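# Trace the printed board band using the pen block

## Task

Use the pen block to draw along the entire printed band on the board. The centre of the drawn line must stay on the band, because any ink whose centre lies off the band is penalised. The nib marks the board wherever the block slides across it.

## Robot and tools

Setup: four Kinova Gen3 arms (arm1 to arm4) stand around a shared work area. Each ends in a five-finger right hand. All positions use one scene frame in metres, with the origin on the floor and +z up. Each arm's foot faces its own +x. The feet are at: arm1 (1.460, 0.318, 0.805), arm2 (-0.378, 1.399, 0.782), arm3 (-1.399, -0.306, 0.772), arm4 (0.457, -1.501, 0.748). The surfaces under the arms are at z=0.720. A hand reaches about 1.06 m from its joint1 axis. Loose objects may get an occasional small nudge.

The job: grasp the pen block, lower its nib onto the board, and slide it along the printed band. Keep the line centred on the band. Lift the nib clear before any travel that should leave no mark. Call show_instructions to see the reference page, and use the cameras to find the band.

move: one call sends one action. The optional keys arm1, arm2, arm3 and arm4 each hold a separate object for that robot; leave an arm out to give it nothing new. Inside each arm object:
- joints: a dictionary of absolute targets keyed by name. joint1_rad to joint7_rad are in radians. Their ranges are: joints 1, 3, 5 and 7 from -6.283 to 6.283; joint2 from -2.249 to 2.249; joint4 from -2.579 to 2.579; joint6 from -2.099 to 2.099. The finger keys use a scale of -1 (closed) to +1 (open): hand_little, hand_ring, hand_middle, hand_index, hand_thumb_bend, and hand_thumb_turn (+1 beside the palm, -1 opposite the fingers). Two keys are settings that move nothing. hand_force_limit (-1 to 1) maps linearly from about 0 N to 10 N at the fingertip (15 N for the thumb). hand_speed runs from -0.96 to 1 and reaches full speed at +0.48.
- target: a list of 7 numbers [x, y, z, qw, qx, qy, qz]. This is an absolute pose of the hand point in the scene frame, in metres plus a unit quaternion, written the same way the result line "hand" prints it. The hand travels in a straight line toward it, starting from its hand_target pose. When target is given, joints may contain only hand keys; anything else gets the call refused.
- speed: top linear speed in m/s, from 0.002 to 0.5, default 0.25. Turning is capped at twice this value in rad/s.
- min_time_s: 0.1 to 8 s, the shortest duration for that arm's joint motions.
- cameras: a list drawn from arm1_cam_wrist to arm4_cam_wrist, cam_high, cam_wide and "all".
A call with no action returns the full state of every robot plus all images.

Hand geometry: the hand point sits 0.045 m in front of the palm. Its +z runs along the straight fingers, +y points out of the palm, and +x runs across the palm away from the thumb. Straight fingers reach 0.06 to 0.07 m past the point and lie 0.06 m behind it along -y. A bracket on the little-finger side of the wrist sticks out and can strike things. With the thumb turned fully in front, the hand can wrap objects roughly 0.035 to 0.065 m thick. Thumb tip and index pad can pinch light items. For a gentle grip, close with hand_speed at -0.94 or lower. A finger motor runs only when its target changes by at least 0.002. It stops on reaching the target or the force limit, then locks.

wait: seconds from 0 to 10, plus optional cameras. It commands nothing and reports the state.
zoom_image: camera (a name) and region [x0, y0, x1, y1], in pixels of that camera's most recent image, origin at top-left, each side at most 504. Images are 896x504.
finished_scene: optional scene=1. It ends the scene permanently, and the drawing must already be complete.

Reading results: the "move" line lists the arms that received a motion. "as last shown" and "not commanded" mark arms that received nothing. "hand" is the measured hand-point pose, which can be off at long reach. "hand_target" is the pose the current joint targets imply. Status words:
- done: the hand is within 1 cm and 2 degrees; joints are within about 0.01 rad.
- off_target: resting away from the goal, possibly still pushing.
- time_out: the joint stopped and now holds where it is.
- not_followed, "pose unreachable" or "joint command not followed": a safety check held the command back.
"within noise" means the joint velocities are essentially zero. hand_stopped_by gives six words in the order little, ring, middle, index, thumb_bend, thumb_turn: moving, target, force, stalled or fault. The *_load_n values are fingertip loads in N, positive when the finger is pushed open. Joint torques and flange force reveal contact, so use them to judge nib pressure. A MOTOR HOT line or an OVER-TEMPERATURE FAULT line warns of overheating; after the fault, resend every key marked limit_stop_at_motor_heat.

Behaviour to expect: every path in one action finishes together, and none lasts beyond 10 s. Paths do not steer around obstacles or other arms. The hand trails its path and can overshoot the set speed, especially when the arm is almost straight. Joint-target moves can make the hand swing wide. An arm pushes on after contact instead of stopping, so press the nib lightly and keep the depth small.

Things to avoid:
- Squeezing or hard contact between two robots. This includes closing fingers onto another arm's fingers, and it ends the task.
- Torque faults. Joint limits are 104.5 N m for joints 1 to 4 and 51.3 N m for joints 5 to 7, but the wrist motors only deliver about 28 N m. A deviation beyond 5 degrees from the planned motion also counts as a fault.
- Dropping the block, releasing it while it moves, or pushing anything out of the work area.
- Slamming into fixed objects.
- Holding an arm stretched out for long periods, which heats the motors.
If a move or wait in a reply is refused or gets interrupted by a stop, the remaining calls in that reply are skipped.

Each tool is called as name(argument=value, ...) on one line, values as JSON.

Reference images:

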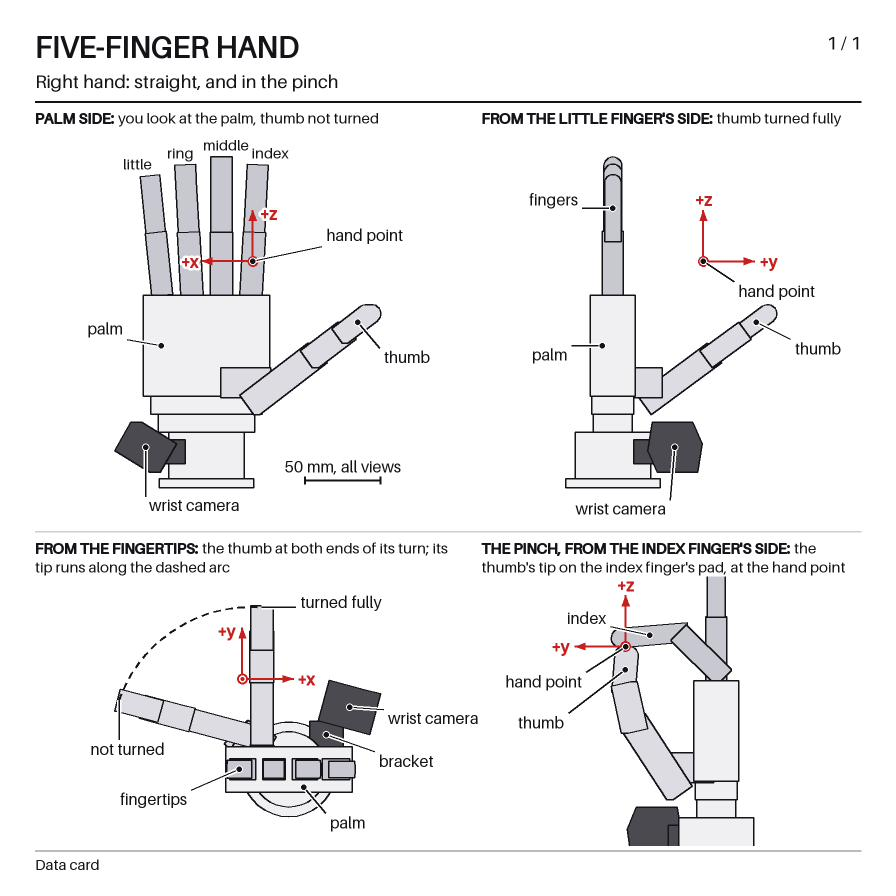

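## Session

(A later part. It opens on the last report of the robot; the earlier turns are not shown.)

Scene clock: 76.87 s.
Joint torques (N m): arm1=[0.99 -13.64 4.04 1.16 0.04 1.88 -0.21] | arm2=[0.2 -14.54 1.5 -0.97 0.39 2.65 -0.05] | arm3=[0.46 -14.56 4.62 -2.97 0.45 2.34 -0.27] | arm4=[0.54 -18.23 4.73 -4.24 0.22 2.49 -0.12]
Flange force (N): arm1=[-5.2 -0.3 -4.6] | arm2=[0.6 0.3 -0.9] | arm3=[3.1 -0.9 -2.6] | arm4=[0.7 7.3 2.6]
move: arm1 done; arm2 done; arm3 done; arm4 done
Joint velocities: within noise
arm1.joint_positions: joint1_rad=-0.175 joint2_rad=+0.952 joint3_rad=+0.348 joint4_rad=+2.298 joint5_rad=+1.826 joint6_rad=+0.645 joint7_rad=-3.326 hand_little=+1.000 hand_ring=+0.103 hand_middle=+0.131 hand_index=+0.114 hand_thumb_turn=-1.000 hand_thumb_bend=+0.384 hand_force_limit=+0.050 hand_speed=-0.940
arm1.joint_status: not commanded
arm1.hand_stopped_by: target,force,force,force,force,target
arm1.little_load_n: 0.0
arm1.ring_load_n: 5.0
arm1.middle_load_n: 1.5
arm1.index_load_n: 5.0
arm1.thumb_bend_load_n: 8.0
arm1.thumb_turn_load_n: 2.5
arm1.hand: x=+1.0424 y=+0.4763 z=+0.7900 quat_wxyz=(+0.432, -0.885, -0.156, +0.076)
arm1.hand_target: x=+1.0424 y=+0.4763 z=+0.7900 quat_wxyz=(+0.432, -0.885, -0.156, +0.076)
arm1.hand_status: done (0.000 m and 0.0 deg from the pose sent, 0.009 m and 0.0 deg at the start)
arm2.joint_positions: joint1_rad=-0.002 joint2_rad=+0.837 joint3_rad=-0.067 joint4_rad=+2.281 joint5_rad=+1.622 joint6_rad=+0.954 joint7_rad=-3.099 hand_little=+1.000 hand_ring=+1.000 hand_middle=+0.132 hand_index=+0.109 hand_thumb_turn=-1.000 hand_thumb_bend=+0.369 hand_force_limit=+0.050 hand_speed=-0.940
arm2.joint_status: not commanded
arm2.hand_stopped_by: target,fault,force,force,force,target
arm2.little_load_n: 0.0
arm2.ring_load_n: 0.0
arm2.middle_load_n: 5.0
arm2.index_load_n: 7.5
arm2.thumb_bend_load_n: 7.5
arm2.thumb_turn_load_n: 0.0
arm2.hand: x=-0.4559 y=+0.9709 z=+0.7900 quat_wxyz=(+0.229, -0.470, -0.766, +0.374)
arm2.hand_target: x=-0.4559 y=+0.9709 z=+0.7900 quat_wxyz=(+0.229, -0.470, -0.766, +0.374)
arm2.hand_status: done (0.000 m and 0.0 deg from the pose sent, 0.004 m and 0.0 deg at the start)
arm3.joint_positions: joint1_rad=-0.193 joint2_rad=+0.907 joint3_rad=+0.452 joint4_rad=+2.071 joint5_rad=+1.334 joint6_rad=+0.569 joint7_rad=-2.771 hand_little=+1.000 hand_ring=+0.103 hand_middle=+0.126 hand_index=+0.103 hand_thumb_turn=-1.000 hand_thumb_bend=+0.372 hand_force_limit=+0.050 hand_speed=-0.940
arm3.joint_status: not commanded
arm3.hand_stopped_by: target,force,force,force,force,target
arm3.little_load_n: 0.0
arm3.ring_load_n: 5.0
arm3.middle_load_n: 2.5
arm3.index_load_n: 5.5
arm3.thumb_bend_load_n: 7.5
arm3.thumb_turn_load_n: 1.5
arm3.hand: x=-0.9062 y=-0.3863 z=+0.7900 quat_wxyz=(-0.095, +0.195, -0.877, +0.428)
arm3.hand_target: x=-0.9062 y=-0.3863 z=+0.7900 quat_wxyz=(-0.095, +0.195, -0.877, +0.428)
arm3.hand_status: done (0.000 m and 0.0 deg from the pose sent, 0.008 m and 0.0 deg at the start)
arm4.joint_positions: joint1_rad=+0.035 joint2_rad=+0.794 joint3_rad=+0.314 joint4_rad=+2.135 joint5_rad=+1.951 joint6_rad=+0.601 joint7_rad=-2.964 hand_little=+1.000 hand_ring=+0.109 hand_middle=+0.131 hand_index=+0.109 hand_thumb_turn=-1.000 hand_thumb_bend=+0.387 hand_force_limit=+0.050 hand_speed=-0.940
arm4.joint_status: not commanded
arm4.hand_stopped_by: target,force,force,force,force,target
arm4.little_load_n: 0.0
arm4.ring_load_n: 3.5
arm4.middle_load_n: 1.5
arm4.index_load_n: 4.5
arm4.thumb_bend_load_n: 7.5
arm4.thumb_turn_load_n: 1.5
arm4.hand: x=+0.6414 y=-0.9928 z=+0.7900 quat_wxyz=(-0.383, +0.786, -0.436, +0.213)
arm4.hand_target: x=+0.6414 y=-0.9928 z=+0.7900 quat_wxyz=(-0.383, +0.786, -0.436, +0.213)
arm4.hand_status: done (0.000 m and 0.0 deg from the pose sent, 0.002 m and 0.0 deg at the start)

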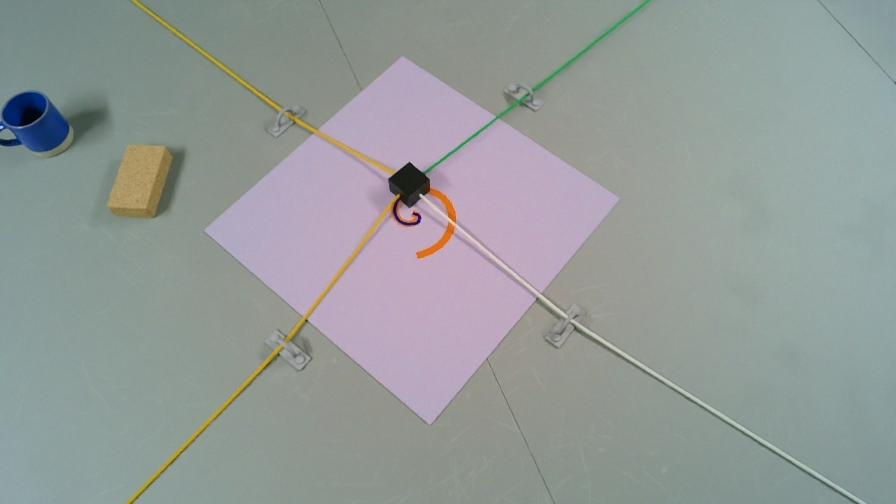

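move(arm1={"target":[1.0501,0.479,0.79,-0.4317,0.8851,0.156,-0.0761],"speed":0.03}, arm2={"target":[-0.452,0.9634,0.79,-0.2291,0.4696,0.7663,-0.3738],"speed":0.03}, arm3={"target":[-0.8996,-0.3832,0.79,0.0949,-0.1945,0.8775,-0.428],"speed":0.03}, arm4={"target":[0.6448,-0.9983,0.79,-0.3834,0.7861,-0.4357,0.2125],"speed":0.03}, cameras=["cam_high"])

zoom_image(camera="cam_high", region=[380, 160, 470, 250])

Scene clock: 78.33 s.
Joint torques (N m): arm1=[0.89 -13.54 3.94 1.27 -0.02 1.88 -0.24] | arm2=[0.3 -14.77 1.53 -1.18 0.51 2.69 -0.01] | arm3=[0.42 -14.84 4.63 -3.06 0.51 2.3 -0.24] | arm4=[0.63 -17.99 4.72 -4.01 0.13 2.46 -0.11]
Flange force (N): arm1=[-5.0 -0.3 -4.4] | arm2=[0.6 0.6 -1.1] | arm3=[3.0 -0.8 -2.3] | arm4=[0.7 7.3 2.6]
move: arm1 done; arm2 done; arm3 done; arm4 done
Joint velocities: within noise
arm1.joint_positions: joint1_rad=-0.164 joint2_rad=+0.952 joint3_rad=+0.338 joint4_rad=+2.323 joint5_rad=+1.861 joint6_rad=+0.660 joint7_rad=-3.366 hand_little=+1.000 hand_ring=+0.103 hand_middle=+0.131 hand_index=+0.114 hand_thumb_turn=-1.000 hand_thumb_bend=+0.384 hand_force_limit=+0.050 hand_speed=-0.940
arm1.joint_status: not commanded
arm1.hand_stopped_by: target,force,force,force,force,target
arm1.little_load_n: 0.0
arm1.ring_load_n: 4.5
arm1.middle_load_n: 2.0
arm1.index_load_n: 5.0
arm1.thumb_bend_load_n: 8.0
arm1.thumb_turn_load_n: 2.5
arm1.hand: x=+1.0501 y=+0.4790 z=+0.7900 quat_wxyz=(+0.432, -0.885, -0.156, +0.076)
arm1.hand_target: x=+1.0501 y=+0.4790 z=+0.7900 quat_wxyz=(+0.432, -0.885, -0.156, +0.076)
arm1.hand_status: done (0.000 m and 0.0 deg from the pose sent, 0.008 m and 0.0 deg at the start)
arm2.joint_positions: joint1_rad=-0.004 joint2_rad=+0.838 joint3_rad=-0.067 joint4_rad=+2.254 joint5_rad=+1.601 joint6_rad=+0.953 joint7_rad=-3.067 hand_little=+1.000 hand_ring=+1.000 hand_middle=+0.132 hand_index=+0.109 hand_thumb_turn=-1.000 hand_thumb_bend=+0.369 hand_force_limit=+0.050 hand_speed=-0.940
arm2.joint_status: not commanded
arm2.hand_stopped_by: target,fault,force,force,force,target
arm2.little_load_n: 0.0
arm2.ring_load_n: 0.0
arm2.middle_load_n: 5.0
arm2.index_load_n: 7.0
arm2.thumb_bend_load_n: 7.0
arm2.thumb_turn_load_n: 0.5
arm2.hand: x=-0.4520 y=+0.9634 z=+0.7900 quat_wxyz=(+0.229, -0.470, -0.766, +0.374)
arm2.hand_target: x=-0.4520 y=+0.9634 z=+0.7900 quat_wxyz=(+0.229, -0.470, -0.766, +0.374)
arm2.hand_status: done (0.000 m and 0.0 deg from the pose sent, 0.008 m and 0.0 deg at the start)
arm3.joint_positions: joint1_rad=-0.187 joint2_rad=+0.909 joint3_rad=+0.443 joint4_rad=+2.046 joint5_rad=+1.306 joint6_rad=+0.581 joint7_rad=-2.737 hand_little=+1.000 hand_ring=+0.103 hand_middle=+0.126 hand_index=+0.103 hand_thumb_turn=-1.000 hand_thumb_bend=+0.372 hand_force_limit=+0.050 hand_speed=-0.940
arm3.joint_status: not commanded
arm3.hand_stopped_by: target,force,force,force,force,target
arm3.little_load_n: 0.0
arm3.ring_load_n: 5.0
arm3.middle_load_n: 2.5
arm3.index_load_n: 5.0
arm3.thumb_bend_load_n: 8.0
arm3.thumb_turn_load_n: 1.5
arm3.hand: x=-0.8996 y=-0.3832 z=+0.7900 quat_wxyz=(-0.095, +0.194, -0.877, +0.428)
arm3.hand_target: x=-0.8996 y=-0.3832 z=+0.7900 quat_wxyz=(-0.095, +0.194, -0.877, +0.428)
arm3.hand_status: done (0.000 m and 0.0 deg from the pose sent, 0.007 m and 0.0 deg at the start)
arm4.joint_positions: joint1_rad=+0.047 joint2_rad=+0.789 joint3_rad=+0.308 joint4_rad=+2.153 joint5_rad=+1.980 joint6_rad=+0.610 joint7_rad=-2.987 hand_little=+1.000 hand_ring=+0.109 hand_middle=+0.131 hand_index=+0.109 hand_thumb_turn=-1.000 hand_thumb_bend=+0.387 hand_force_limit=+0.050 hand_speed=-0.940
arm4.joint_status: not commanded
arm4.hand_stopped_by: target,force,force,force,force,target
arm4.little_load_n: 0.0
arm4.ring_load_n: 3.5
arm4.middle_load_n: 1.5
arm4.index_load_n: 5.0
arm4.thumb_bend_load_n: 7.5
arm4.thumb_turn_load_n: 1.5
arm4.hand: x=+0.6448 y=-0.9983 z=+0.7900 quat_wxyz=(-0.383, +0.786, -0.436, +0.212)
arm4.hand_target: x=+0.6448 y=-0.9983 z=+0.7900 quat_wxyz=(-0.383, +0.786, -0.436, +0.212)
arm4.hand_status: done (0.000 m and 0.0 deg from the pose sent, 0.006 m and 0.0 deg at the start)

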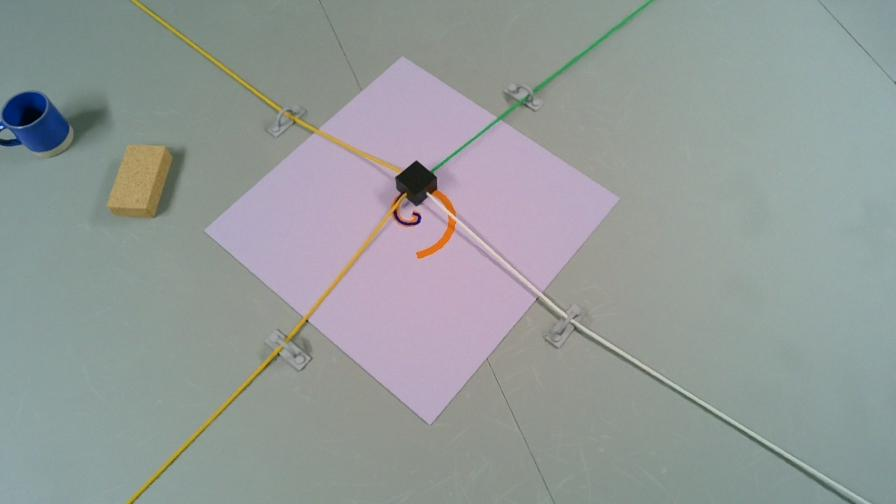

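Scaled by 5.600 from the camera's image (finer frame: 1280x720).

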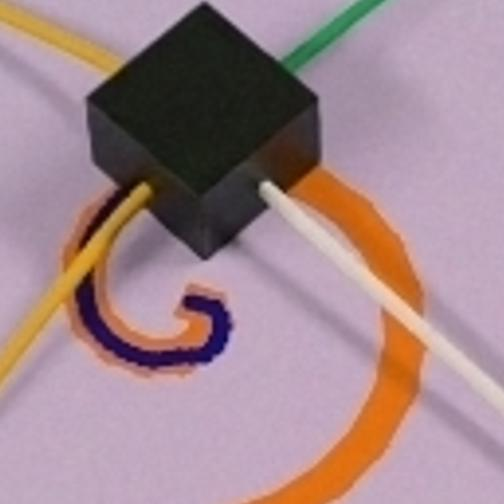

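move(arm1={"target":[1.0561,0.4812,0.79,-0.4317,0.8851,0.156,-0.0761],"speed":0.03}, arm2={"target":[-0.448,0.9555,0.79,-0.2291,0.4696,0.7663,-0.3738],"speed":0.03}, arm3={"target":[-0.8949,-0.381,0.79,0.0949,-0.1945,0.8775,-0.428],"speed":0.03}, arm4={"target":[0.6492,-1.0054,0.79,-0.3834,0.7861,-0.4357,0.2125],"speed":0.03}, cameras=["cam_high"])

zoom_image(camera="cam_high", region=[390, 160, 480, 250])

Scene clock: 80.13 s.
Joint torques (N m): arm1=[0.83 -13.51 3.86 1.33 0.01 1.83 -0.26] | arm2=[0.29 -14.89 1.56 -1.36 0.53 2.65 -0.01] | arm3=[0.41 -14.94 4.67 -3.25 0.53 2.26 -0.29] | arm4=[0.68 -17.76 4.64 -3.87 0.09 2.49 -0.1]
Flange force (N): arm1=[-4.9 -0.2 -4.4] | arm2=[0.7 0.4 -1.1] | arm3=[3.1 -1.0 -2.6] | arm4=[0.6 7.4 2.4]
move: arm1 done; arm2 done; arm3 done; arm4 done
Joint velocities: within noise
arm1.joint_positions: joint1_rad=-0.155 joint2_rad=+0.952 joint3_rad=+0.330 joint4_rad=+2.342 joint5_rad=+1.888 joint6_rad=+0.673 joint7_rad=-3.397 hand_little=+1.000 hand_ring=+0.103 hand_middle=+0.131 hand_index=+0.114 hand_thumb_turn=-1.000 hand_thumb_bend=+0.384 hand_force_limit=+0.050 hand_speed=-0.940
arm1.joint_status: not commanded
arm1.hand_stopped_by: target,force,force,force,force,target
arm1.little_load_n: 0.0
arm1.ring_load_n: 4.5
arm1.middle_load_n: 1.5
arm1.index_load_n: 4.5
arm1.thumb_bend_load_n: 8.0
arm1.thumb_turn_load_n: 2.5
arm1.hand: x=+1.0561 y=+0.4812 z=+0.7900 quat_wxyz=(+0.432, -0.885, -0.156, +0.076)
arm1.hand_target: x=+1.0561 y=+0.4812 z=+0.7900 quat_wxyz=(+0.432, -0.885, -0.156, +0.076)
arm1.hand_status: done (0.000 m and 0.0 deg from the pose sent, 0.006 m and 0.0 deg at the start)
arm2.joint_positions: joint1_rad=-0.006 joint2_rad=+0.840 joint3_rad=-0.066 joint4_rad=+2.226 joint5_rad=+1.581 joint6_rad=+0.953 joint7_rad=-3.035 hand_little=+1.000 hand_ring=+1.000 hand_middle=+0.132 hand_index=+0.109 hand_thumb_turn=-1.000 hand_thumb_bend=+0.369 hand_force_limit=+0.050 hand_speed=-0.940
arm2.joint_status: not commanded
arm2.hand_stopped_by: target,fault,force,force,force,target
arm2.little_load_n: -0.5
arm2.ring_load_n: 0.0
arm2.middle_load_n: 5.0
arm2.index_load_n: 7.0
arm2.thumb_bend_load_n: 7.5
arm2.thumb_turn_load_n: 0.0
arm2.hand: x=-0.4480 y=+0.9555 z=+0.7900 quat_wxyz=(+0.229, -0.470, -0.766, +0.374)
arm2.hand_target: x=-0.4480 y=+0.9555 z=+0.7900 quat_wxyz=(+0.229, -0.470, -0.766, +0.374)
arm2.hand_status: done (0.000 m and 0.0 deg from the pose sent, 0.009 m and 0.0 deg at the start)
arm3.joint_positions: joint1_rad=-0.182 joint2_rad=+0.910 joint3_rad=+0.436 joint4_rad=+2.029 joint5_rad=+1.287 joint6_rad=+0.589 joint7_rad=-2.714 hand_little=+1.000 hand_ring=+0.103 hand_middle=+0.126 hand_index=+0.103 hand_thumb_turn=-1.000 hand_thumb_bend=+0.372 hand_force_limit=+0.050 hand_speed=-0.940
arm3.joint_status: not commanded
arm3.hand_stopped_by: target,force,force,force,force,target
arm3.little_load_n: 0.0
arm3.ring_load_n: 5.0
arm3.middle_load_n: 2.5
arm3.index_load_n: 5.0
arm3.thumb_bend_load_n: 8.0
arm3.thumb_turn_load_n: 2.0
arm3.hand: x=-0.8949 y=-0.3810 z=+0.7900 quat_wxyz=(-0.095, +0.195, -0.877, +0.428)
arm3.hand_target: x=-0.8949 y=-0.3810 z=+0.7900 quat_wxyz=(-0.095, +0.195, -0.877, +0.428)
arm3.hand_status: done (0.000 m and 0.0 deg from the pose sent, 0.005 m and 0.0 deg at the start)
arm4.joint_positions: joint1_rad=+0.064 joint2_rad=+0.783 joint3_rad=+0.300 joint4_rad=+2.175 joint5_rad=+2.016 joint6_rad=+0.622 joint7_rad=-3.016 hand_little=+1.000 hand_ring=+0.109 hand_middle=+0.131 hand_index=+0.109 hand_thumb_turn=-1.000 hand_thumb_bend=+0.387 hand_force_limit=+0.050 hand_speed=-0.940
arm4.joint_status: not commanded
arm4.hand_stopped_by: target,force,force,force,force,target
arm4.little_load_n: 0.0
arm4.ring_load_n: 3.5
arm4.middle_load_n: 1.5
arm4.index_load_n: 4.5
arm4.thumb_bend_load_n: 7.5
arm4.thumb_turn_load_n: 2.0
arm4.hand: x=+0.6492 y=-1.0054 z=+0.7900 quat_wxyz=(-0.383, +0.786, -0.436, +0.213)
arm4.hand_target: x=+0.6492 y=-1.0054 z=+0.7900 quat_wxyz=(-0.383, +0.786, -0.436, +0.213)
arm4.hand_status: done (0.000 m and 0.0 deg from the pose sent, 0.008 m and 0.0 deg at the start)

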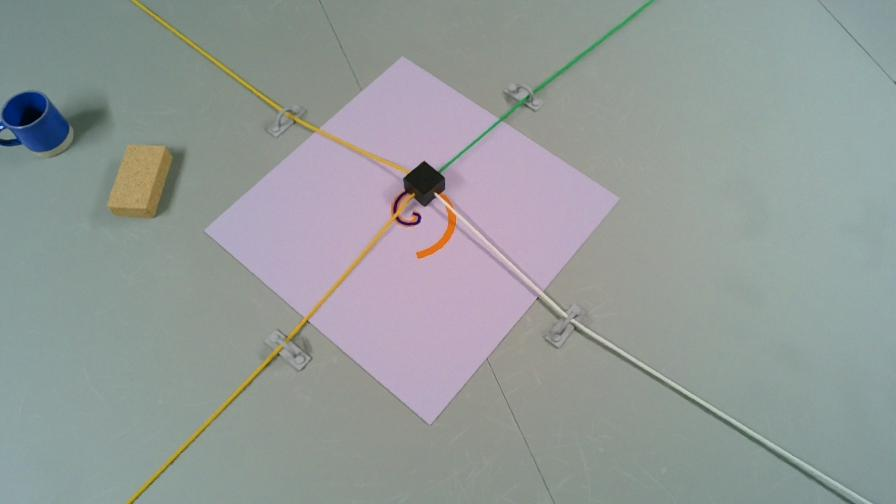

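Scaled by 5.600 from the camera's image (finer frame: 1280x720).

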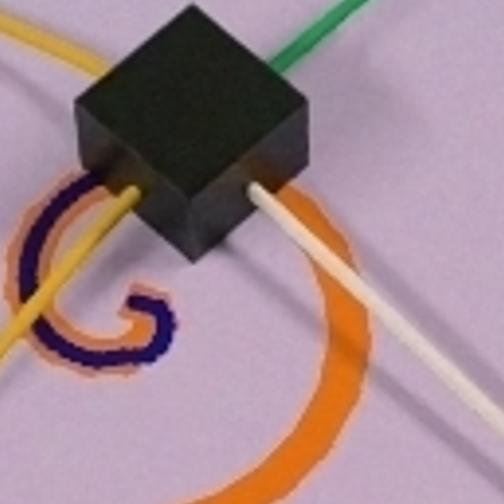

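move(arm1={"target":[1.0597,0.4826,0.79,-0.4317,0.8851,0.156,-0.0761],"speed":0.03}, arm2={"target":[-0.4421,0.9438,0.79,-0.2291,0.4696,0.7663,-0.3738],"speed":0.03}, arm3={"target":[-0.8912,-0.3792,0.79,0.0949,-0.1945,0.8775,-0.428],"speed":0.03}, arm4={"target":[0.6561,-1.0165,0.79,-0.3834,0.7861,-0.4357,0.2125],"speed":0.03}, cameras=["cam_high"])

zoom_image(camera="cam_high", region=[390, 160, 480, 250])

Scene clock: 81.90 s.
Joint torques (N m): arm1=[0.75 -13.44 3.77 1.28 -0.01 1.83 -0.26] | arm2=[0.28 -15.29 1.5 -1.69 0.61 2.62 -0.02] | arm3=[0.4 -15.12 4.58 -3.35 0.55 2.25 -0.27] | arm4=[0.67 -17.49 4.63 -3.59 0.03 2.48 -0.1]
Flange force (N): arm1=[-4.5 -0.3 -4.4] | arm2=[0.9 0.5 -0.8] | arm3=[3.4 -0.9 -2.2] | arm4=[0.6 7.7 2.6]
move: arm1 done; arm2 done; arm3 done; arm4 done
Joint velocities: within noise
arm1.joint_positions: joint1_rad=-0.149 joint2_rad=+0.953 joint3_rad=+0.325 joint4_rad=+2.354 joint5_rad=+1.904 joint6_rad=+0.682 joint7_rad=-3.415 hand_little=+1.000 hand_ring=+0.103 hand_middle=+0.131 hand_index=+0.114 hand_thumb_turn=-1.000 hand_thumb_bend=+0.384 hand_force_limit=+0.050 hand_speed=-0.940
arm1.joint_status: not commanded
arm1.hand_stopped_by: target,force,force,force,force,target
arm1.little_load_n: 0.0
arm1.ring_load_n: 5.0
arm1.middle_load_n: 2.0
arm1.index_load_n: 5.0
arm1.thumb_bend_load_n: 8.0
arm1.thumb_turn_load_n: 2.5
arm1.hand: x=+1.0597 y=+0.4826 z=+0.7900 quat_wxyz=(+0.432, -0.885, -0.156, +0.076)
arm1.hand_target: x=+1.0597 y=+0.4826 z=+0.7900 quat_wxyz=(+0.432, -0.885, -0.156, +0.076)
arm1.hand_status: done (0.000 m and 0.0 deg from the pose sent, 0.004 m and 0.0 deg at the start)
arm2.joint_positions: joint1_rad=-0.009 joint2_rad=+0.844 joint3_rad=-0.066 joint4_rad=+2.184 joint5_rad=+1.552 joint6_rad=+0.953 joint7_rad=-2.989 hand_little=+1.000 hand_ring=+1.000 hand_middle=+0.132 hand_index=+0.109 hand_thumb_turn=-1.000 hand_thumb_bend=+0.369 hand_force_limit=+0.050 hand_speed=-0.940
arm2.joint_status: not commanded
arm2.hand_stopped_by: target,fault,force,force,force,target
arm2.little_load_n: 0.0
arm2.ring_load_n: 0.0
arm2.middle_load_n: 5.0
arm2.index_load_n: 7.0
arm2.thumb_bend_load_n: 7.5
arm2.thumb_turn_load_n: 0.5
arm2.hand: x=-0.4421 y=+0.9438 z=+0.7900 quat_wxyz=(+0.229, -0.470, -0.766, +0.374)
arm2.hand_target: x=-0.4421 y=+0.9438 z=+0.7900 quat_wxyz=(+0.229, -0.470, -0.766, +0.374)
arm2.hand_status: done (0.000 m and 0.0 deg from the pose sent, 0.013 m and 0.0 deg at the start)
arm3.joint_positions: joint1_rad=-0.179 joint2_rad=+0.912 joint3_rad=+0.430 joint4_rad=+2.015 joint5_rad=+1.273 joint6_rad=+0.596 joint7_rad=-2.697 hand_little=+1.000 hand_ring=+0.103 hand_middle=+0.126 hand_index=+0.103 hand_thumb_turn=-1.000 hand_thumb_bend=+0.372 hand_force_limit=+0.050 hand_speed=-0.940
arm3.joint_status: not commanded
arm3.hand_stopped_by: target,force,force,force,force,target
arm3.little_load_n: 0.0
arm3.ring_load_n: 4.5
arm3.middle_load_n: 2.5
arm3.index_load_n: 5.5
arm3.thumb_bend_load_n: 8.0
arm3.thumb_turn_load_n: 1.5
arm3.hand: x=-0.8912 y=-0.3792 z=+0.7900 quat_wxyz=(-0.095, +0.194, -0.877, +0.428)
arm3.hand_target: x=-0.8912 y=-0.3792 z=+0.7900 quat_wxyz=(-0.095, +0.194, -0.877, +0.428)
arm3.hand_status: done (0.000 m and 0.0 deg from the pose sent, 0.004 m and 0.0 deg at the start)
arm4.joint_positions: joint1_rad=+0.092 joint2_rad=+0.775 joint3_rad=+0.287 joint4_rad=+2.209 joint5_rad=+2.072 joint6_rad=+0.642 joint7_rad=-3.058 hand_little=+1.000 hand_ring=+0.109 hand_middle=+0.131 hand_index=+0.109 hand_thumb_turn=-1.000 hand_thumb_bend=+0.387 hand_force_limit=+0.050 hand_speed=-0.940
arm4.joint_status: not commanded
arm4.hand_stopped_by: target,force,force,force,force,target
arm4.little_load_n: 0.0
arm4.ring_load_n: 3.5
arm4.middle_load_n: 1.5
arm4.index_load_n: 5.0
arm4.thumb_bend_load_n: 7.5
arm4.thumb_turn_load_n: 1.5
arm4.hand: x=+0.6561 y=-1.0165 z=+0.7900 quat_wxyz=(-0.383, +0.786, -0.436, +0.213)
arm4.hand_target: x=+0.6561 y=-1.0165 z=+0.7900 quat_wxyz=(-0.383, +0.786, -0.436, +0.213)
arm4.hand_status: done (0.000 m and 0.0 deg from the pose sent, 0.013 m and 0.0 deg at the start)

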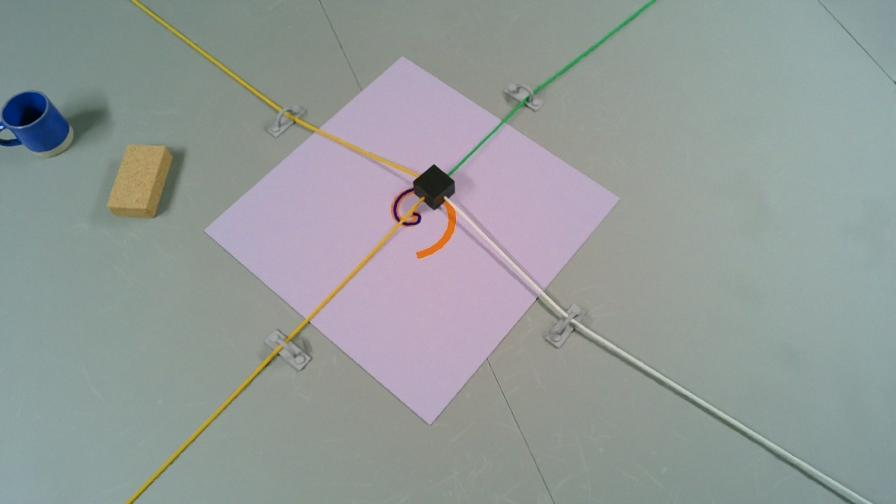

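Scaled by 5.600 from the camera's image (finer frame: 1280x720).

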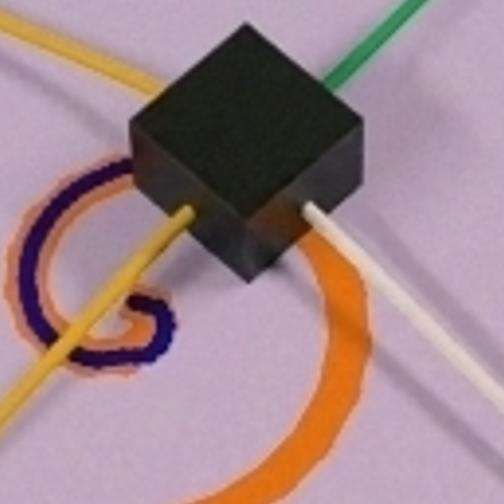

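move(arm1={"target":[1.0591,0.4823,0.79,-0.4317,0.8851,0.156,-0.0761],"speed":0.03}, arm2={"target":[-0.4352,0.9302,0.79,-0.2291,0.4696,0.7663,-0.3738],"speed":0.03}, arm3={"target":[-0.8904,-0.3789,0.79,0.0949,-0.1945,0.8775,-0.428],"speed":0.03}, arm4={"target":[0.6639,-1.029,0.79,-0.3834,0.7861,-0.4357,0.2125],"speed":0.03}, cameras=["cam_high"])

zoom_image(camera="cam_high", region=[390, 165, 480, 255])

Scene clock: 83.73 s.
Joint torques (N m): arm1=[0.79 -13.54 3.71 1.16 0.05 1.89 -0.3] | arm2=[0.28 -15.79 1.48 -2.08 0.72 2.6 -0.04] | arm3=[0.41 -15.16 4.69 -3.39 0.55 2.29 -0.29] | arm4=[0.88 -17.15 4.49 -3.3 -0.12 2.48 -0.08]
Flange force (N): arm1=[-4.8 -0.4 -4.8] | arm2=[1.1 0.6 -0.6] | arm3=[3.4 -0.8 -2.3] | arm4=[0.3 7.9 2.4]
move: arm1 done; arm2 done; arm3 done; arm4 done
Joint velocities: within noise
arm1.joint_positions: joint1_rad=-0.150 joint2_rad=+0.952 joint3_rad=+0.325 joint4_rad=+2.352 joint5_rad=+1.901 joint6_rad=+0.681 joint7_rad=-3.411 hand_little=+1.000 hand_ring=+0.103 hand_middle=+0.131 hand_index=+0.114 hand_thumb_turn=-1.000 hand_thumb_bend=+0.384 hand_force_limit=+0.050 hand_speed=-0.940
arm1.joint_status: not commanded
arm1.hand_stopped_by: target,force,force,force,force,target
arm1.little_load_n: 0.0
arm1.ring_load_n: 5.0
arm1.middle_load_n: 2.0
arm1.index_load_n: 4.5
arm1.thumb_bend_load_n: 8.0
arm1.thumb_turn_load_n: 2.5
arm1.hand: x=+1.0591 y=+0.4823 z=+0.7900 quat_wxyz=(+0.432, -0.885, -0.156, +0.076)
arm1.hand_target: x=+1.0591 y=+0.4823 z=+0.7900 quat_wxyz=(+0.432, -0.885, -0.156, +0.076)
arm1.hand_status: done (0.000 m and 0.0 deg from the pose sent, 0.001 m and 0.0 deg at the start)
arm2.joint_positions: joint1_rad=-0.012 joint2_rad=+0.850 joint3_rad=-0.067 joint4_rad=+2.134 joint5_rad=+1.519 joint6_rad=+0.956 joint7_rad=-2.936 hand_little=+1.000 hand_ring=+1.000 hand_middle=+0.132 hand_index=+0.109 hand_thumb_turn=-1.000 hand_thumb_bend=+0.369 hand_force_limit=+0.050 hand_speed=-0.940
arm2.joint_status: not commanded
arm2.hand_stopped_by: target,fault,force,force,force,target
arm2.little_load_n: 0.0
arm2.ring_load_n: -0.5
arm2.middle_load_n: 5.0
arm2.index_load_n: 7.0
arm2.thumb_bend_load_n: 7.5
arm2.thumb_turn_load_n: 0.5
arm2.hand: x=-0.4352 y=+0.9302 z=+0.7900 quat_wxyz=(+0.229, -0.470, -0.766, +0.374)
arm2.hand_target: x=-0.4352 y=+0.9302 z=+0.7900 quat_wxyz=(+0.229, -0.470, -0.766, +0.374)
arm2.hand_status: done (0.000 m and 0.0 deg from the pose sent, 0.015 m and 0.0 deg at the start)
arm3.joint_positions: joint1_rad=-0.178 joint2_rad=+0.912 joint3_rad=+0.429 joint4_rad=+2.012 joint5_rad=+1.270 joint6_rad=+0.598 joint7_rad=-2.693 hand_little=+1.000 hand_ring=+0.103 hand_middle=+0.126 hand_index=+0.103 hand_thumb_turn=-1.000 hand_thumb_bend=+0.372 hand_force_limit=+0.050 hand_speed=-0.940
arm3.joint_status: not commanded
arm3.hand_stopped_by: target,force,force,force,force,target
arm3.little_load_n: 0.0
arm3.ring_load_n: 5.0
arm3.middle_load_n: 3.0
arm3.index_load_n: 5.0
arm3.thumb_bend_load_n: 8.0
arm3.thumb_turn_load_n: 1.5
arm3.hand: x=-0.8904 y=-0.3789 z=+0.7900 quat_wxyz=(-0.095, +0.194, -0.877, +0.428)
arm3.hand_target: x=-0.8904 y=-0.3789 z=+0.7900 quat_wxyz=(-0.095, +0.194, -0.877, +0.428)
arm3.hand_status: done (0.000 m and 0.0 deg from the pose sent, 0.001 m and 0.0 deg at the start)
arm4.joint_positions: joint1_rad=+0.125 joint2_rad=+0.766 joint3_rad=+0.272 joint4_rad=+2.246 joint5_rad=+2.132 joint6_rad=+0.666 joint7_rad=-3.102 hand_little=+1.000 hand_ring=+0.109 hand_middle=+0.131 hand_index=+0.109 hand_thumb_turn=-1.000 hand_thumb_bend=+0.387 hand_force_limit=+0.050 hand_speed=-0.940
arm4.joint_status: not commanded
arm4.hand_stopped_by: target,force,force,force,force,target
arm4.little_load_n: 0.0
arm4.ring_load_n: 3.5
arm4.middle_load_n: 2.0
arm4.index_load_n: 5.0
arm4.thumb_bend_load_n: 7.5
arm4.thumb_turn_load_n: 2.0
arm4.hand: x=+0.6639 y=-1.0290 z=+0.7900 quat_wxyz=(-0.383, +0.786, -0.436, +0.213)
arm4.hand_target: x=+0.6639 y=-1.0290 z=+0.7900 quat_wxyz=(-0.383, +0.786, -0.436, +0.213)
arm4.hand_status: done (0.000 m and 0.0 deg from the pose sent, 0.015 m and 0.0 deg at the start)

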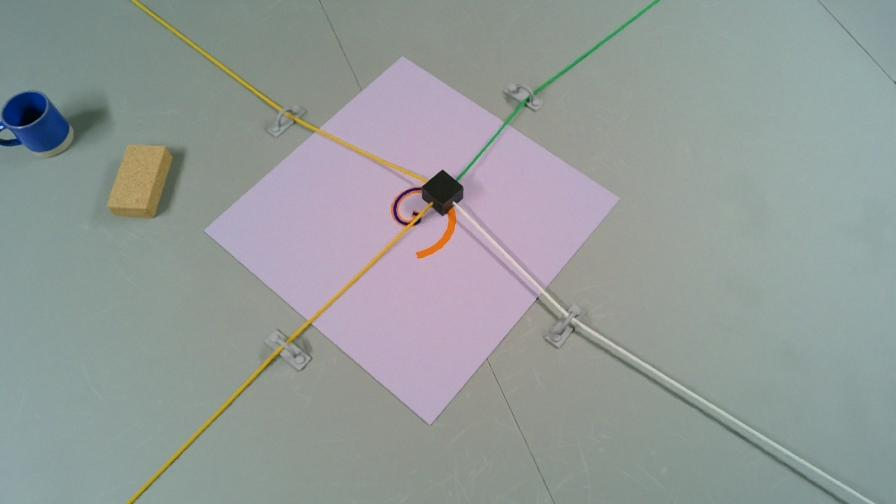

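Scaled by 5.600 from the camera's image (finer frame: 1280x720).

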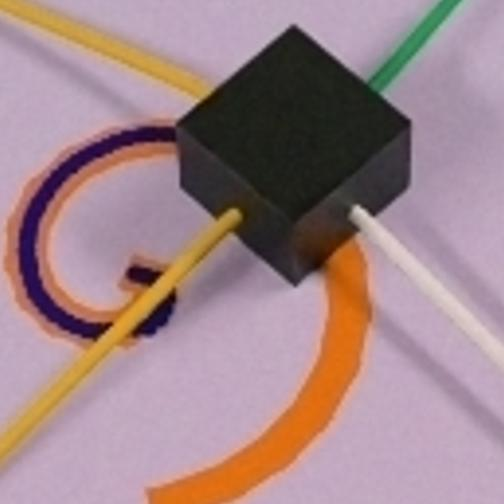

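move(arm1={"target":[1.0556,0.481,0.79,-0.4317,0.8851,0.156,-0.0761],"speed":0.03}, arm2={"target":[-0.4305,0.921,0.79,-0.2291,0.4696,0.7663,-0.3738],"speed":0.03}, arm3={"target":[-0.8931,-0.3801,0.79,0.0949,-0.1945,0.8775,-0.428],"speed":0.03}, arm4={"target":[0.6698,-1.0383,0.79,-0.3834,0.7861,-0.4357,0.2125],"speed":0.03}, cameras=["cam_high"])

zoom_image(camera="cam_high", region=[390, 175, 480, 265])

Scene clock: 85.13 s.
Joint torques (N m): arm1=[0.68 -13.68 3.77 1.03 0.06 1.88 -0.32] | arm2=[0.29 -16.03 1.56 -2.34 0.75 2.6 0.01] | arm3=[0.45 -15.01 4.66 -3.23 0.57 2.28 -0.28] | arm4=[0.76 -17 4.39 -3.17 -0.11 2.5 -0.11]
Flange force (N): arm1=[-4.5 -0.3 -4.4] | arm2=[1.5 0.7 -0.5] | arm3=[3.0 -0.9 -2.5] | arm4=[0.2 8.0 2.5]
move: arm1 done; arm2 done; arm3 done; arm4 done
Joint velocities: within noise
arm1.joint_positions: joint1_rad=-0.156 joint2_rad=+0.952 joint3_rad=+0.330 joint4_rad=+2.341 joint5_rad=+1.886 joint6_rad=+0.672 joint7_rad=-3.394 hand_little=+1.000 hand_ring=+0.103 hand_middle=+0.131 hand_index=+0.114 hand_thumb_turn=-1.000 hand_thumb_bend=+0.384 hand_force_limit=+0.050 hand_speed=-0.940
arm1.joint_status: not commanded
arm1.hand_stopped_by: target,force,force,force,force,target
arm1.little_load_n: 0.0
arm1.ring_load_n: 5.0
arm1.middle_load_n: 1.5
arm1.index_load_n: 4.5
arm1.thumb_bend_load_n: 8.0
arm1.thumb_turn_load_n: 3.0
arm1.hand: x=+1.0556 y=+0.4810 z=+0.7900 quat_wxyz=(+0.432, -0.885, -0.156, +0.076)
arm1.hand_target: x=+1.0556 y=+0.4810 z=+0.7900 quat_wxyz=(+0.432, -0.885, -0.156, +0.076)
arm1.hand_status: done (0.000 m and 0.0 deg from the pose sent, 0.004 m and 0.0 deg at the start)
arm2.joint_positions: joint1_rad=-0.013 joint2_rad=+0.855 joint3_rad=-0.069 joint4_rad=+2.101 joint5_rad=+1.497 joint6_rad=+0.960 joint7_rad=-2.901 hand_little=+1.000 hand_ring=+1.000 hand_middle=+0.132 hand_index=+0.109 hand_thumb_turn=-1.000 hand_thumb_bend=+0.369 hand_force_limit=+0.050 hand_speed=-0.940
arm2.joint_status: not commanded
arm2.hand_stopped_by: target,fault,force,force,force,target
arm2.little_load_n: 0.0
arm2.ring_load_n: 0.0
arm2.middle_load_n: 4.5
arm2.index_load_n: 7.0
arm2.thumb_bend_load_n: 7.0
arm2.thumb_turn_load_n: 0.0
arm2.hand: x=-0.4305 y=+0.9210 z=+0.7900 quat_wxyz=(+0.229, -0.470, -0.766, +0.374)
arm2.hand_target: x=-0.4305 y=+0.9210 z=+0.7900 quat_wxyz=(+0.229, -0.470, -0.766, +0.374)
arm2.hand_status: done (0.000 m and 0.0 deg from the pose sent, 0.010 m and 0.0 deg at the start)
arm3.joint_positions: joint1_rad=-0.180 joint2_rad=+0.911 joint3_rad=+0.433 joint4_rad=+2.022 joint5_rad=+1.280 joint6_rad=+0.593 joint7_rad=-2.706 hand_little=+1.000 hand_ring=+0.103 hand_middle=+0.126 hand_index=+0.103 hand_thumb_turn=-1.000 hand_thumb_bend=+0.372 hand_force_limit=+0.050 hand_speed=-0.940
arm3.joint_status: not commanded
arm3.hand_stopped_by: target,force,force,force,force,target
arm3.little_load_n: 0.0
arm3.ring_load_n: 4.5
arm3.middle_load_n: 2.5
arm3.index_load_n: 5.0
arm3.thumb_bend_load_n: 8.0
arm3.thumb_turn_load_n: 2.0
arm3.hand: x=-0.8931 y=-0.3801 z=+0.7900 quat_wxyz=(-0.095, +0.194, -0.877, +0.428)
arm3.hand_target: x=-0.8931 y=-0.3801 z=+0.7900 quat_wxyz=(-0.095, +0.194, -0.877, +0.428)
arm3.hand_status: done (0.000 m and 0.0 deg from the pose sent, 0.003 m and 0.0 deg at the start)
arm4.joint_positions: joint1_rad=+0.151 joint2_rad=+0.761 joint3_rad=+0.262 joint4_rad=+2.273 joint5_rad=+2.176 joint6_rad=+0.685 joint7_rad=-3.133 hand_little=+1.000 hand_ring=+0.109 hand_middle=+0.131 hand_index=+0.109 hand_thumb_turn=-1.000 hand_thumb_bend=+0.387 hand_force_limit=+0.050 hand_speed=-0.940
arm4.joint_status: not commanded
arm4.hand_stopped_by: target,force,force,force,force,target
arm4.little_load_n: 0.0
arm4.ring_load_n: 3.5
arm4.middle_load_n: 1.5
arm4.index_load_n: 4.5
arm4.thumb_bend_load_n: 7.5
arm4.thumb_turn_load_n: 1.5
arm4.hand: x=+0.6698 y=-1.0383 z=+0.7900 quat_wxyz=(-0.383, +0.786, -0.436, +0.213)
arm4.hand_target: x=+0.6698 y=-1.0383 z=+0.7900 quat_wxyz=(-0.383, +0.786, -0.436, +0.213)
arm4.hand_status: done (0.000 m and 0.0 deg from the pose sent, 0.011 m and 0.0 deg at the start)

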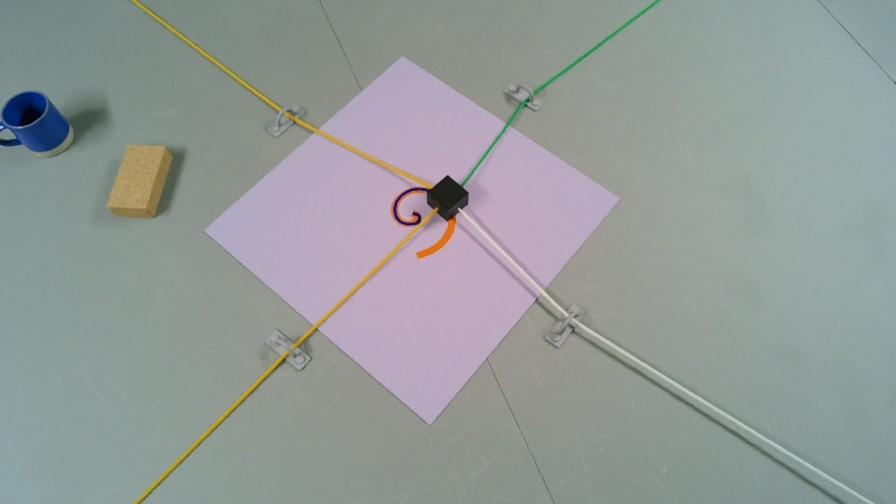

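Scaled by 5.600 from the camera's image (finer frame: 1280x720).

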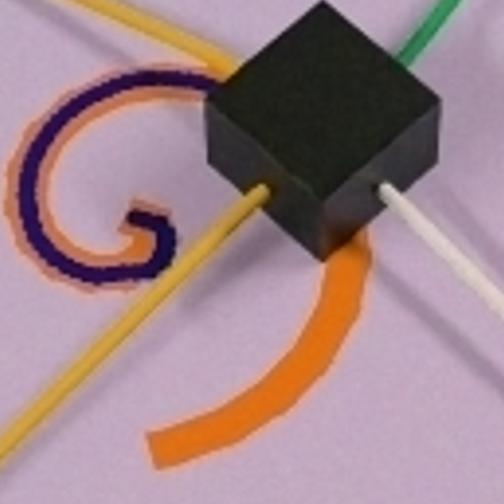

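move(arm1={"target":[1.0474,0.4781,0.79,-0.4317,0.8851,0.156,-0.0761],"speed":0.03}, arm2={"target":[-0.4255,0.9113,0.79,-0.2291,0.4696,0.7663,-0.3738],"speed":0.03}, arm3={"target":[-0.8983,-0.3826,0.79,0.0949,-0.1945,0.8775,-0.428],"speed":0.03}, arm4={"target":[0.6764,-1.049,0.79,-0.3834,0.7861,-0.4357,0.2125],"speed":0.03}, cameras=["cam_high"])

zoom_image(camera="cam_high", region=[390, 175, 480, 265])

Scene clock: 86.80 s.
Joint torques (N m): arm1=[0.65 -13.81 3.8 0.75 0.14 1.95 -0.33] | arm2=[0.27 -16.34 1.48 -2.59 0.83 2.58 0.02] | arm3=[0.47 -14.79 4.61 -2.98 0.45 2.3 -0.29] | arm4=[0.79 -16.78 4.3 -3.01 -0.18 2.5 -0.08]
Flange force (N): arm1=[-4.6 -0.6 -4.6] | arm2=[1.7 0.7 -0.3] | arm3=[2.8 -1.0 -2.4] | arm4=[0.3 8.3 2.5]
move: arm1 done; arm2 done; arm3 done; arm4 done
Joint velocities: within noise
arm1.joint_positions: joint1_rad=-0.168 joint2_rad=+0.952 joint3_rad=+0.342 joint4_rad=+2.314 joint5_rad=+1.849 joint6_rad=+0.655 joint7_rad=-3.352 hand_little=+1.000 hand_ring=+0.103 hand_middle=+0.131 hand_index=+0.114 hand_thumb_turn=-1.000 hand_thumb_bend=+0.384 hand_force_limit=+0.050 hand_speed=-0.940
arm1.joint_status: not commanded
arm1.hand_stopped_by: target,force,force,force,force,target
arm1.little_load_n: 0.0
arm1.ring_load_n: 5.0
arm1.middle_load_n: 1.5
arm1.index_load_n: 4.5
arm1.thumb_bend_load_n: 8.0
arm1.thumb_turn_load_n: 2.5
arm1.hand: x=+1.0474 y=+0.4781 z=+0.7900 quat_wxyz=(+0.432, -0.885, -0.156, +0.076)
arm1.hand_target: x=+1.0474 y=+0.4781 z=+0.7900 quat_wxyz=(+0.432, -0.885, -0.156, +0.076)
arm1.hand_status: done (0.000 m and 0.0 deg from the pose sent, 0.009 m and 0.0 deg at the start)
arm2.joint_positions: joint1_rad=-0.014 joint2_rad=+0.861 joint3_rad=-0.070 joint4_rad=+2.065 joint5_rad=+1.475 joint6_rad=+0.964 joint7_rad=-2.866 hand_little=+1.000 hand_ring=+1.000 hand_middle=+0.132 hand_index=+0.109 hand_thumb_turn=-1.000 hand_thumb_bend=+0.369 hand_force_limit=+0.050 hand_speed=-0.940
arm2.joint_status: not commanded
arm2.hand_stopped_by: target,fault,force,force,force,target
arm2.little_load_n: 0.0
arm2.ring_load_n: 0.0
arm2.middle_load_n: 5.0
arm2.index_load_n: 7.5
arm2.thumb_bend_load_n: 7.0
arm2.thumb_turn_load_n: 0.5
arm2.hand: x=-0.4255 y=+0.9113 z=+0.7900 quat_wxyz=(+0.229, -0.470, -0.766, +0.374)
arm2.hand_target: x=-0.4255 y=+0.9113 z=+0.7900 quat_wxyz=(+0.229, -0.470, -0.766, +0.374)
arm2.hand_status: done (0.000 m and 0.0 deg from the pose sent, 0.011 m and 0.0 deg at the start)
arm3.joint_positions: joint1_rad=-0.185 joint2_rad=+0.909 joint3_rad=+0.441 joint4_rad=+2.041 joint5_rad=+1.301 joint6_rad=+0.583 joint7_rad=-2.731 hand_little=+1.000 hand_ring=+0.103 hand_middle=+0.126 hand_index=+0.103 hand_thumb_turn=-1.000 hand_thumb_bend=+0.372 hand_force_limit=+0.050 hand_speed=-0.940
arm3.joint_status: not commanded
arm3.hand_stopped_by: target,force,force,force,force,target
arm3.little_load_n: 0.0
arm3.ring_load_n: 4.5
arm3.middle_load_n: 3.0
arm3.index_load_n: 5.5
arm3.thumb_bend_load_n: 7.5
arm3.thumb_turn_load_n: 2.0
arm3.hand: x=-0.8983 y=-0.3826 z=+0.7900 quat_wxyz=(-0.095, +0.195, -0.877, +0.428)
arm3.hand_target: x=-0.8983 y=-0.3826 z=+0.7900 quat_wxyz=(-0.095, +0.195, -0.877, +0.428)
arm3.hand_status: done (0.000 m and 0.0 deg from the pose sent, 0.006 m and 0.0 deg at the start)
arm4.joint_positions: joint1_rad=+0.182 joint2_rad=+0.755 joint3_rad=+0.251 joint4_rad=+2.304 joint5_rad=+2.224 joint6_rad=+0.708 joint7_rad=-3.166 hand_little=+1.000 hand_ring=+0.109 hand_middle=+0.131 hand_index=+0.109 hand_thumb_turn=-1.000 hand_thumb_bend=+0.387 hand_force_limit=+0.050 hand_speed=-0.940
arm4.joint_status: not commanded
arm4.hand_stopped_by: target,force,force,force,force,target
arm4.little_load_n: 0.0
arm4.ring_load_n: 3.5
arm4.middle_load_n: 1.5
arm4.index_load_n: 4.5
arm4.thumb_bend_load_n: 7.5
arm4.thumb_turn_load_n: 1.5
arm4.hand: x=+0.6764 y=-1.0490 z=+0.7900 quat_wxyz=(-0.383, +0.786, -0.436, +0.213)
arm4.hand_target: x=+0.6764 y=-1.0490 z=+0.7900 quat_wxyz=(-0.383, +0.786, -0.436, +0.213)
arm4.hand_status: done (0.000 m and 0.0 deg from the pose sent, 0.013 m and 0.0 deg at the start)

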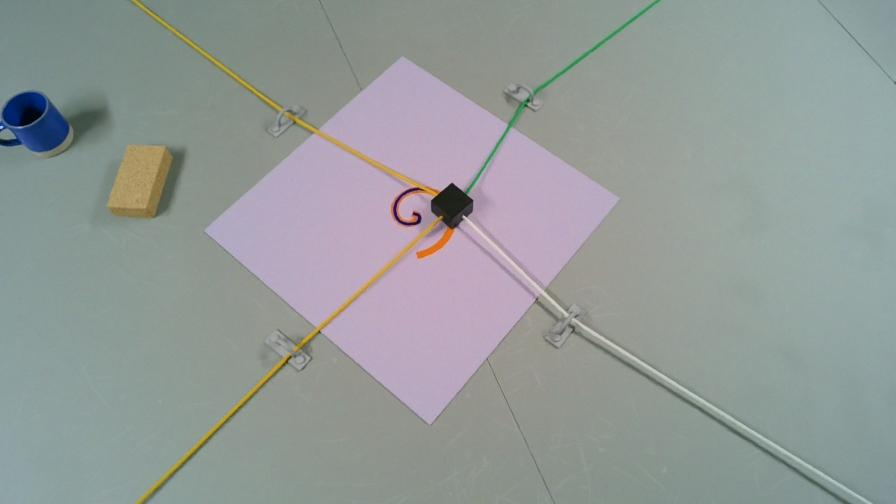

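Scaled by 5.600 from the camera's image (finer frame: 1280x720).

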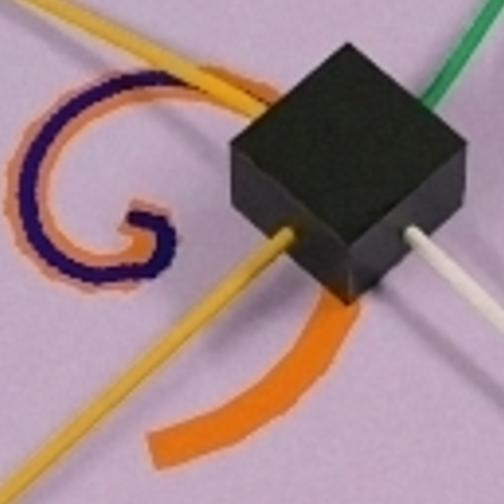

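move(arm1={"target":[1.0376,0.4745,0.79,-0.4317,0.8851,0.156,-0.0761],"speed":0.03}, arm2={"target":[-0.4219,0.9043,0.79,-0.2291,0.4696,0.7663,-0.3738],"speed":0.03}, arm3={"target":[-0.9066,-0.3864,0.79,0.0949,-0.1945,0.8775,-0.428],"speed":0.03}, arm4={"target":[0.6811,-1.0564,0.79,-0.3834,0.7861,-0.4357,0.2125],"speed":0.03}, cameras=["cam_high"])

zoom_image(camera="cam_high", region=[390, 180, 480, 270])

Scene clock: 88.33 s.
Joint torques (N m): arm1=[0.6 -14.05 3.93 0.47 0.19 1.91 -0.31] | arm2=[0.3 -16.59 1.46 -2.75 0.86 2.59 0.01] | arm3=[0.52 -14.47 4.69 -2.72 0.39 2.38 -0.25] | arm4=[0.65 -16.75 4.14 -3.03 -0.15 2.5 -0.15]
Flange force (N): arm1=[-4.2 -0.5 -4.3] | arm2=[1.7 0.7 -0.2] | arm3=[2.6 -1.0 -2.5] | arm4=[0.4 8.4 2.5]
move: arm1 done; arm2 done; arm3 done; arm4 done
Joint velocities: within noise
arm1.joint_positions: joint1_rad=-0.181 joint2_rad=+0.953 joint3_rad=+0.354 joint4_rad=+2.282 joint5_rad=+1.803 joint6_rad=+0.636 joint7_rad=-3.300 hand_little=+1.000 hand_ring=+0.103 hand_middle=+0.131 hand_index=+0.114 hand_thumb_turn=-1.000 hand_thumb_bend=+0.384 hand_force_limit=+0.050 hand_speed=-0.940
arm1.joint_status: not commanded
arm1.hand_stopped_by: target,force,force,force,force,target
arm1.little_load_n: 0.0
arm1.ring_load_n: 5.0
arm1.middle_load_n: 1.5
arm1.index_load_n: 5.0
arm1.thumb_bend_load_n: 8.0
arm1.thumb_turn_load_n: 2.5
arm1.hand: x=+1.0376 y=+0.4745 z=+0.7900 quat_wxyz=(+0.432, -0.885, -0.156, +0.076)
arm1.hand_target: x=+1.0376 y=+0.4745 z=+0.7900 quat_wxyz=(+0.432, -0.885, -0.156, +0.076)
arm1.hand_status: done (0.000 m and 0.0 deg from the pose sent, 0.010 m and 0.0 deg at the start)
arm2.joint_positions: joint1_rad=-0.014 joint2_rad=+0.866 joint3_rad=-0.072 joint4_rad=+2.039 joint5_rad=+1.460 joint6_rad=+0.968 joint7_rad=-2.840 hand_little=+1.000 hand_ring=+1.000 hand_middle=+0.132 hand_index=+0.109 hand_thumb_turn=-1.000 hand_thumb_bend=+0.369 hand_force_limit=+0.050 hand_speed=-0.940
arm2.joint_status: not commanded
arm2.hand_stopped_by: target,fault,force,force,force,target
arm2.little_load_n: 0.0
arm2.ring_load_n: 0.0
arm2.middle_load_n: 5.0
arm2.index_load_n: 7.0
arm2.thumb_bend_load_n: 7.5
arm2.thumb_turn_load_n: 0.0
arm2.hand: x=-0.4219 y=+0.9043 z=+0.7900 quat_wxyz=(+0.229, -0.470, -0.766, +0.374)
arm2.hand_target: x=-0.4219 y=+0.9043 z=+0.7900 quat_wxyz=(+0.229, -0.470, -0.766, +0.374)
arm2.hand_status: done (0.000 m and 0.0 deg from the pose sent, 0.008 m and 0.0 deg at the start)
arm3.joint_positions: joint1_rad=-0.193 joint2_rad=+0.906 joint3_rad=+0.452 joint4_rad=+2.072 joint5_rad=+1.335 joint6_rad=+0.569 joint7_rad=-2.772 hand_little=+1.000 hand_ring=+0.103 hand_middle=+0.126 hand_index=+0.103 hand_thumb_turn=-1.000 hand_thumb_bend=+0.372 hand_force_limit=+0.050 hand_speed=-0.940
arm3.joint_status: not commanded
arm3.hand_stopped_by: target,force,force,force,force,target
arm3.little_load_n: 0.0
arm3.ring_load_n: 4.5
arm3.middle_load_n: 2.5
arm3.index_load_n: 5.5
arm3.thumb_bend_load_n: 8.0
arm3.thumb_turn_load_n: 2.0
arm3.hand: x=-0.9066 y=-0.3864 z=+0.7900 quat_wxyz=(-0.095, +0.195, -0.877, +0.428)
arm3.hand_target: x=-0.9066 y=-0.3864 z=+0.7900 quat_wxyz=(-0.095, +0.195, -0.877, +0.428)
arm3.hand_status: done (0.000 m and 0.0 deg from the pose sent, 0.009 m and 0.0 deg at the start)
arm4.joint_positions: joint1_rad=+0.204 joint2_rad=+0.752 joint3_rad=+0.244 joint4_rad=+2.324 joint5_rad=+2.258 joint6_rad=+0.724 joint7_rad=-3.187 hand_little=+1.000 hand_ring=+0.109 hand_middle=+0.131 hand_index=+0.109 hand_thumb_turn=-1.000 hand_thumb_bend=+0.387 hand_force_limit=+0.050 hand_speed=-0.940
arm4.joint_status: not commanded
arm4.hand_stopped_by: target,force,force,force,force,target
arm4.little_load_n: 0.0
arm4.ring_load_n: 3.5
arm4.middle_load_n: 1.5
arm4.index_load_n: 5.0
arm4.thumb_bend_load_n: 7.5
arm4.thumb_turn_load_n: 1.5
arm4.hand: x=+0.6811 y=-1.0564 z=+0.7900 quat_wxyz=(-0.383, +0.786, -0.436, +0.213)
arm4.hand_target: x=+0.6811 y=-1.0564 z=+0.7900 quat_wxyz=(-0.383, +0.786, -0.436, +0.213)
arm4.hand_status: done (0.000 m and 0.0 deg from the pose sent, 0.009 m and 0.0 deg at the start)

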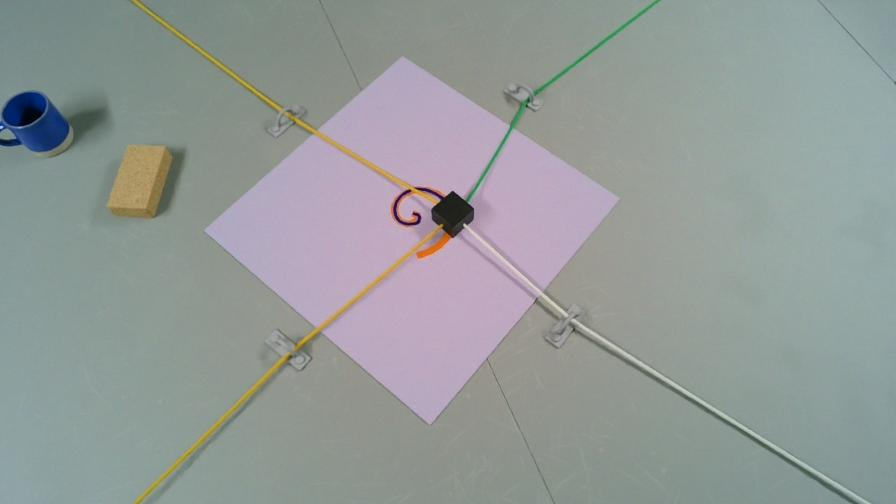

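Scaled by 5.600 from the camera's image (finer frame: 1280x720).

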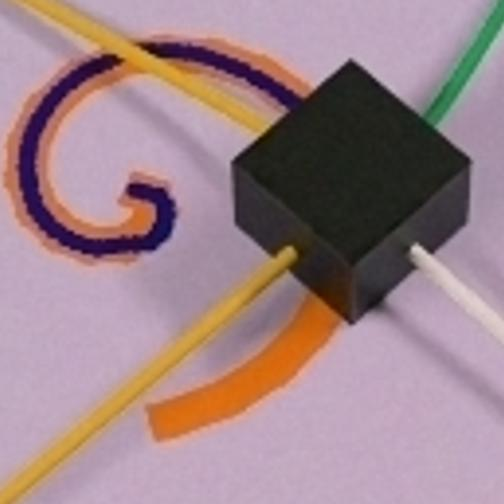

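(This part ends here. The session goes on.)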